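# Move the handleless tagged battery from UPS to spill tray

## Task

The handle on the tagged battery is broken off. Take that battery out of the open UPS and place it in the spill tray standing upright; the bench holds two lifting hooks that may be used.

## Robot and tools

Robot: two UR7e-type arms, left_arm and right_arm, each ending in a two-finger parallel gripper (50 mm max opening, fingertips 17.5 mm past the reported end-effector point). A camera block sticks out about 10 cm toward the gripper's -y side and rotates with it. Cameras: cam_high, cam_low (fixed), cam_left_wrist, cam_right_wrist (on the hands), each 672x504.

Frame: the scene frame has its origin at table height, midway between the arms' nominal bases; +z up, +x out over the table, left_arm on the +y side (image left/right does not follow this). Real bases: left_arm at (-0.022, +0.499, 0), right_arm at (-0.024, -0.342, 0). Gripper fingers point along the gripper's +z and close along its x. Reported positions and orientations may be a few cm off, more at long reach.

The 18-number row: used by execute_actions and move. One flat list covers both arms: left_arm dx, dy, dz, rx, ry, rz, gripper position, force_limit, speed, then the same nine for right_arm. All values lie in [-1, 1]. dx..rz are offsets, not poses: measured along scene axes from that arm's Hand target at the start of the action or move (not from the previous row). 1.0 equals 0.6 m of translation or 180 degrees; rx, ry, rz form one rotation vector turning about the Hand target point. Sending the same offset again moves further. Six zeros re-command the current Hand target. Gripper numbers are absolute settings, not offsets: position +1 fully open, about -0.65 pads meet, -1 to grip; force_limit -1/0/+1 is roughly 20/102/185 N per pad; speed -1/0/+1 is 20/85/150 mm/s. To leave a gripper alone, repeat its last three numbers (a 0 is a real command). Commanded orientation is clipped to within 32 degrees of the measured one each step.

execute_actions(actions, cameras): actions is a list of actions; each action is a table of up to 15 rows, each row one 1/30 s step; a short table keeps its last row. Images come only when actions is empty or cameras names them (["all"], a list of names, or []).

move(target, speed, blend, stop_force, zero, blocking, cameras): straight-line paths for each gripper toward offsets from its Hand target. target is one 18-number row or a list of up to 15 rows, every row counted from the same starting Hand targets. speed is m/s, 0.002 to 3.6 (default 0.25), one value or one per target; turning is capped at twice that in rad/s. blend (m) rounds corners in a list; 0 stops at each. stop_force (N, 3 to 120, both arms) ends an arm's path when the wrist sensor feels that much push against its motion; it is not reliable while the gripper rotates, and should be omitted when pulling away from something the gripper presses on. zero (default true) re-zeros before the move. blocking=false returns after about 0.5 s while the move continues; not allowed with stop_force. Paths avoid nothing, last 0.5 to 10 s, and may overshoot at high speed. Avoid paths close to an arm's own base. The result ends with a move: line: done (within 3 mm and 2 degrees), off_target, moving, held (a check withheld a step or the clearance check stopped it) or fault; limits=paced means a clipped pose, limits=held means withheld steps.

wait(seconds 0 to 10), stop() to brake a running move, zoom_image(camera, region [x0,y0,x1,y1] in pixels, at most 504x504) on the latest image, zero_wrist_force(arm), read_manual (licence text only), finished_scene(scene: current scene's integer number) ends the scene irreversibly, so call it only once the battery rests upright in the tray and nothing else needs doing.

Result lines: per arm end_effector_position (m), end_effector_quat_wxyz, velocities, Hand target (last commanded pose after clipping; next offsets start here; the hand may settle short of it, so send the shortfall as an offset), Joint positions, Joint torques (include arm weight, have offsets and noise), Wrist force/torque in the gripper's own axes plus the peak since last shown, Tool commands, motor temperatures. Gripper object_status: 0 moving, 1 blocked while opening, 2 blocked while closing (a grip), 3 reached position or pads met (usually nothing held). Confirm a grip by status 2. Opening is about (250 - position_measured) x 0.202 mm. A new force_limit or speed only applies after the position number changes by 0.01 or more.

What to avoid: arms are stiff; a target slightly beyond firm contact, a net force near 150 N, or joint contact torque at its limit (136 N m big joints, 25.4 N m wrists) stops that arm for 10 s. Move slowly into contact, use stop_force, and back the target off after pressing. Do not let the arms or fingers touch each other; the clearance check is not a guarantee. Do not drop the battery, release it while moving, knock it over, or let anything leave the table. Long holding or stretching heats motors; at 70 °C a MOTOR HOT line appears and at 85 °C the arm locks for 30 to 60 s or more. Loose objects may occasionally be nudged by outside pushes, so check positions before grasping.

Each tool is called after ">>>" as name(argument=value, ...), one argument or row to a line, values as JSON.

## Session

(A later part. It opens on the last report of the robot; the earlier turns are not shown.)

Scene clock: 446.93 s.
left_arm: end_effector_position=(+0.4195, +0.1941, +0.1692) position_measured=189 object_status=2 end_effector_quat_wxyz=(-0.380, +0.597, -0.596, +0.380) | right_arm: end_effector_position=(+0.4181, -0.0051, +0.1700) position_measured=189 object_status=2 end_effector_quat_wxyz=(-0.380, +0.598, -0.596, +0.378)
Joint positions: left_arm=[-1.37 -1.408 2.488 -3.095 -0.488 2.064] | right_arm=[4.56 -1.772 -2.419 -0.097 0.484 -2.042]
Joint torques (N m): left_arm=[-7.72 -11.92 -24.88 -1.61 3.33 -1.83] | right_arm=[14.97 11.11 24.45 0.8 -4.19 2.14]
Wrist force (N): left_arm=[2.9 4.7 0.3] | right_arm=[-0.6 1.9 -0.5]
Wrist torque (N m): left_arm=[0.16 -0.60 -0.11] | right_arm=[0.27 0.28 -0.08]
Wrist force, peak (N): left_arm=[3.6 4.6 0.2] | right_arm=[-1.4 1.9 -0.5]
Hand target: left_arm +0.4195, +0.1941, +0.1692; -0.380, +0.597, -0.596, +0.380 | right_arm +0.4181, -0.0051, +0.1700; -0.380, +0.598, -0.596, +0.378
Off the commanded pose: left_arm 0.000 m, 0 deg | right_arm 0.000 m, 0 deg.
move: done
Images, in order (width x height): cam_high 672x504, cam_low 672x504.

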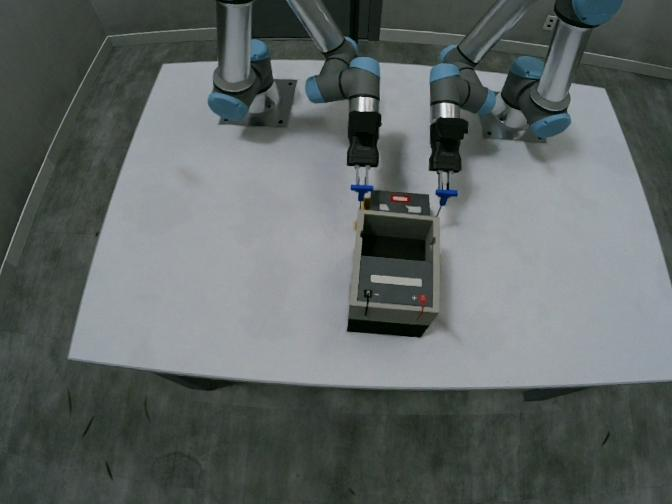

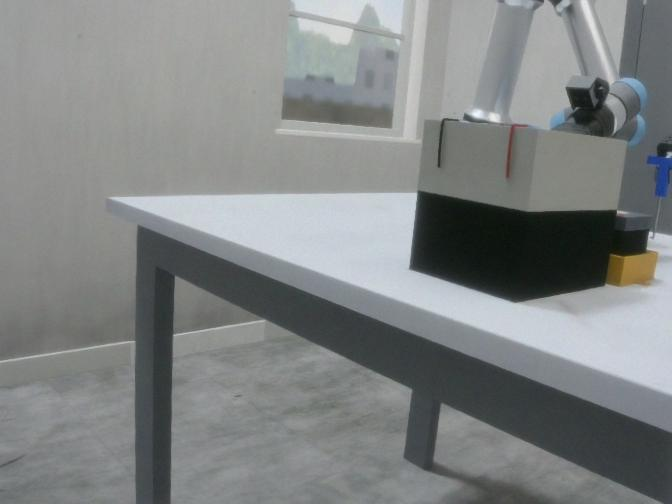

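>>> move(
  target=[
    [-0.05,0.12,0.0,0,0,0,-1,-0.2,-0.5,-0.05,-0.12,0.0,0,0,0,-1,-0.2,-0.5],
    [-0.1,0.22,-0.08,0,0,0,-1,-0.2,-0.5,-0.1,-0.22,-0.08,0,0,0,-1,-0.2,-0.5],
  ],
  speed=0.25,
  blend=[0.03,0],
  cameras=["cam_high","cam_low","cam_left_wrist"],
)

>>> zoom_image(
  camera="cam_high",
  region=[340, 160, 460, 230],
)

Scene clock: 451.90 s.
left_arm: end_effector_position=(+0.3798, +0.2901, +0.1498) position_measured=189 object_status=2 end_effector_quat_wxyz=(-0.379, +0.597, -0.596, +0.380) | right_arm: end_effector_position=(+0.3623, -0.1285, +0.1290) position_measured=189 object_status=2 end_effector_quat_wxyz=(-0.380, +0.598, -0.595, +0.378)
Joint positions: left_arm=[-1.443 -1.621 2.776 -3.043 -0.461 1.92] | right_arm=[4.685 -1.541 -2.81 -0.175 0.446 -1.776]
Joint torques (N m): left_arm=[9.07 -0.09 -7.03 -5.48 0.85 0.85] | right_arm=[-14.67 -1.94 3.5 6.73 0.33 -1.62]
Wrist force (N): left_arm=[3.0 4.5 0.2] | right_arm=[-0.4 1.9 -0.6]
Wrist torque (N m): left_arm=[0.14 -0.61 -0.17] | right_arm=[0.28 0.24 -0.09]
Wrist force, peak (N): left_arm=[-5.9 14.3 -1.3] | right_arm=[1.7 4.4 -0.7]
Hand target: left_arm +0.3798, +0.2902, +0.1497; -0.379, +0.597, -0.596, +0.380 (not the last commanded pose) | right_arm +0.3623, -0.1286, +0.1288; -0.380, +0.598, -0.596, +0.378 (not the last commanded pose)
Off the commanded pose: left_arm 0.050 m, 0 deg | right_arm 0.012 m, 0 deg.
move: held (left_arm; a check stopped the path), off_target (right_arm; braked when a check withheld steps of left_arm); path passed 1 of 2 targets; limits=held
pose unreachable (left arm): on one or more control steps of this call, first in action 0 (counted from 0), this arm could not follow its commanded pose, so it was not sent that pose on those steps. It may still have moved: this result reports where it is.
cause: moving toward the commanded pose would bring two parts of the arm too close to each other (joints 3 (elbow) and 4 (wrist 1) lie between them).
camera_calibration:
cam_left_wrist: T_world_to_cam=[[0.0226446, -0.999718, -0.00714183, 0.294216], [-0.698286, -0.0107038, -0.715739, 0.39347], [0.71546, 0.0211947, -0.698332, -0.0454657], [0, 0, 0, 1]] pos_world=[0.300621, 0.299308, 0.251973]
Images, in order (width x height): cam_high 672x504, cam_low 672x504, cam_left_wrist 672x504.

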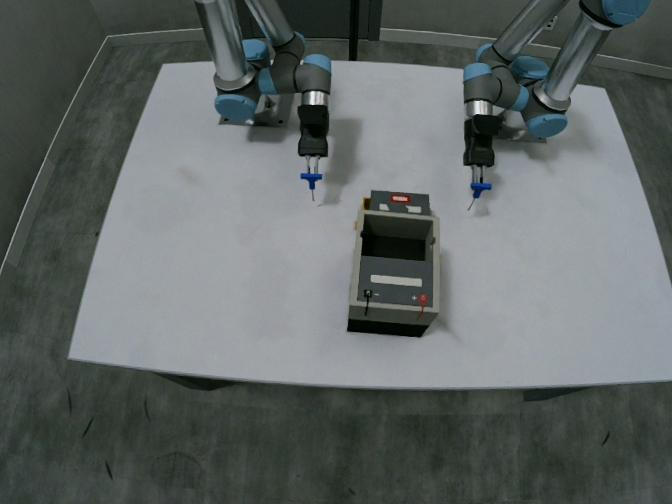

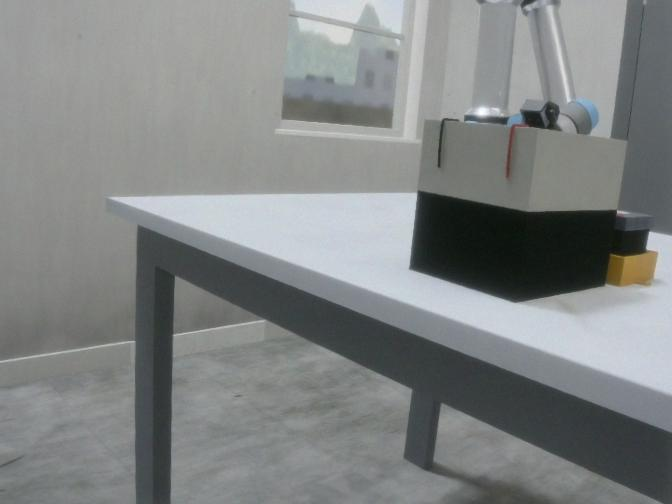

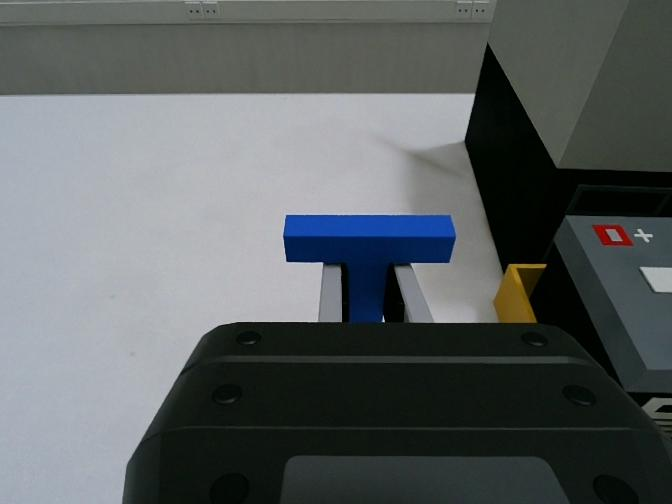

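Scaled by 4.200.

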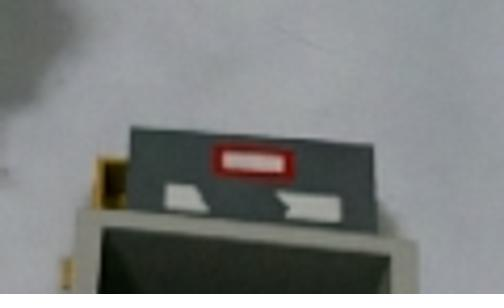

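>>> finished_scene(
  scene=1,
)

The scene is finished: the task was done.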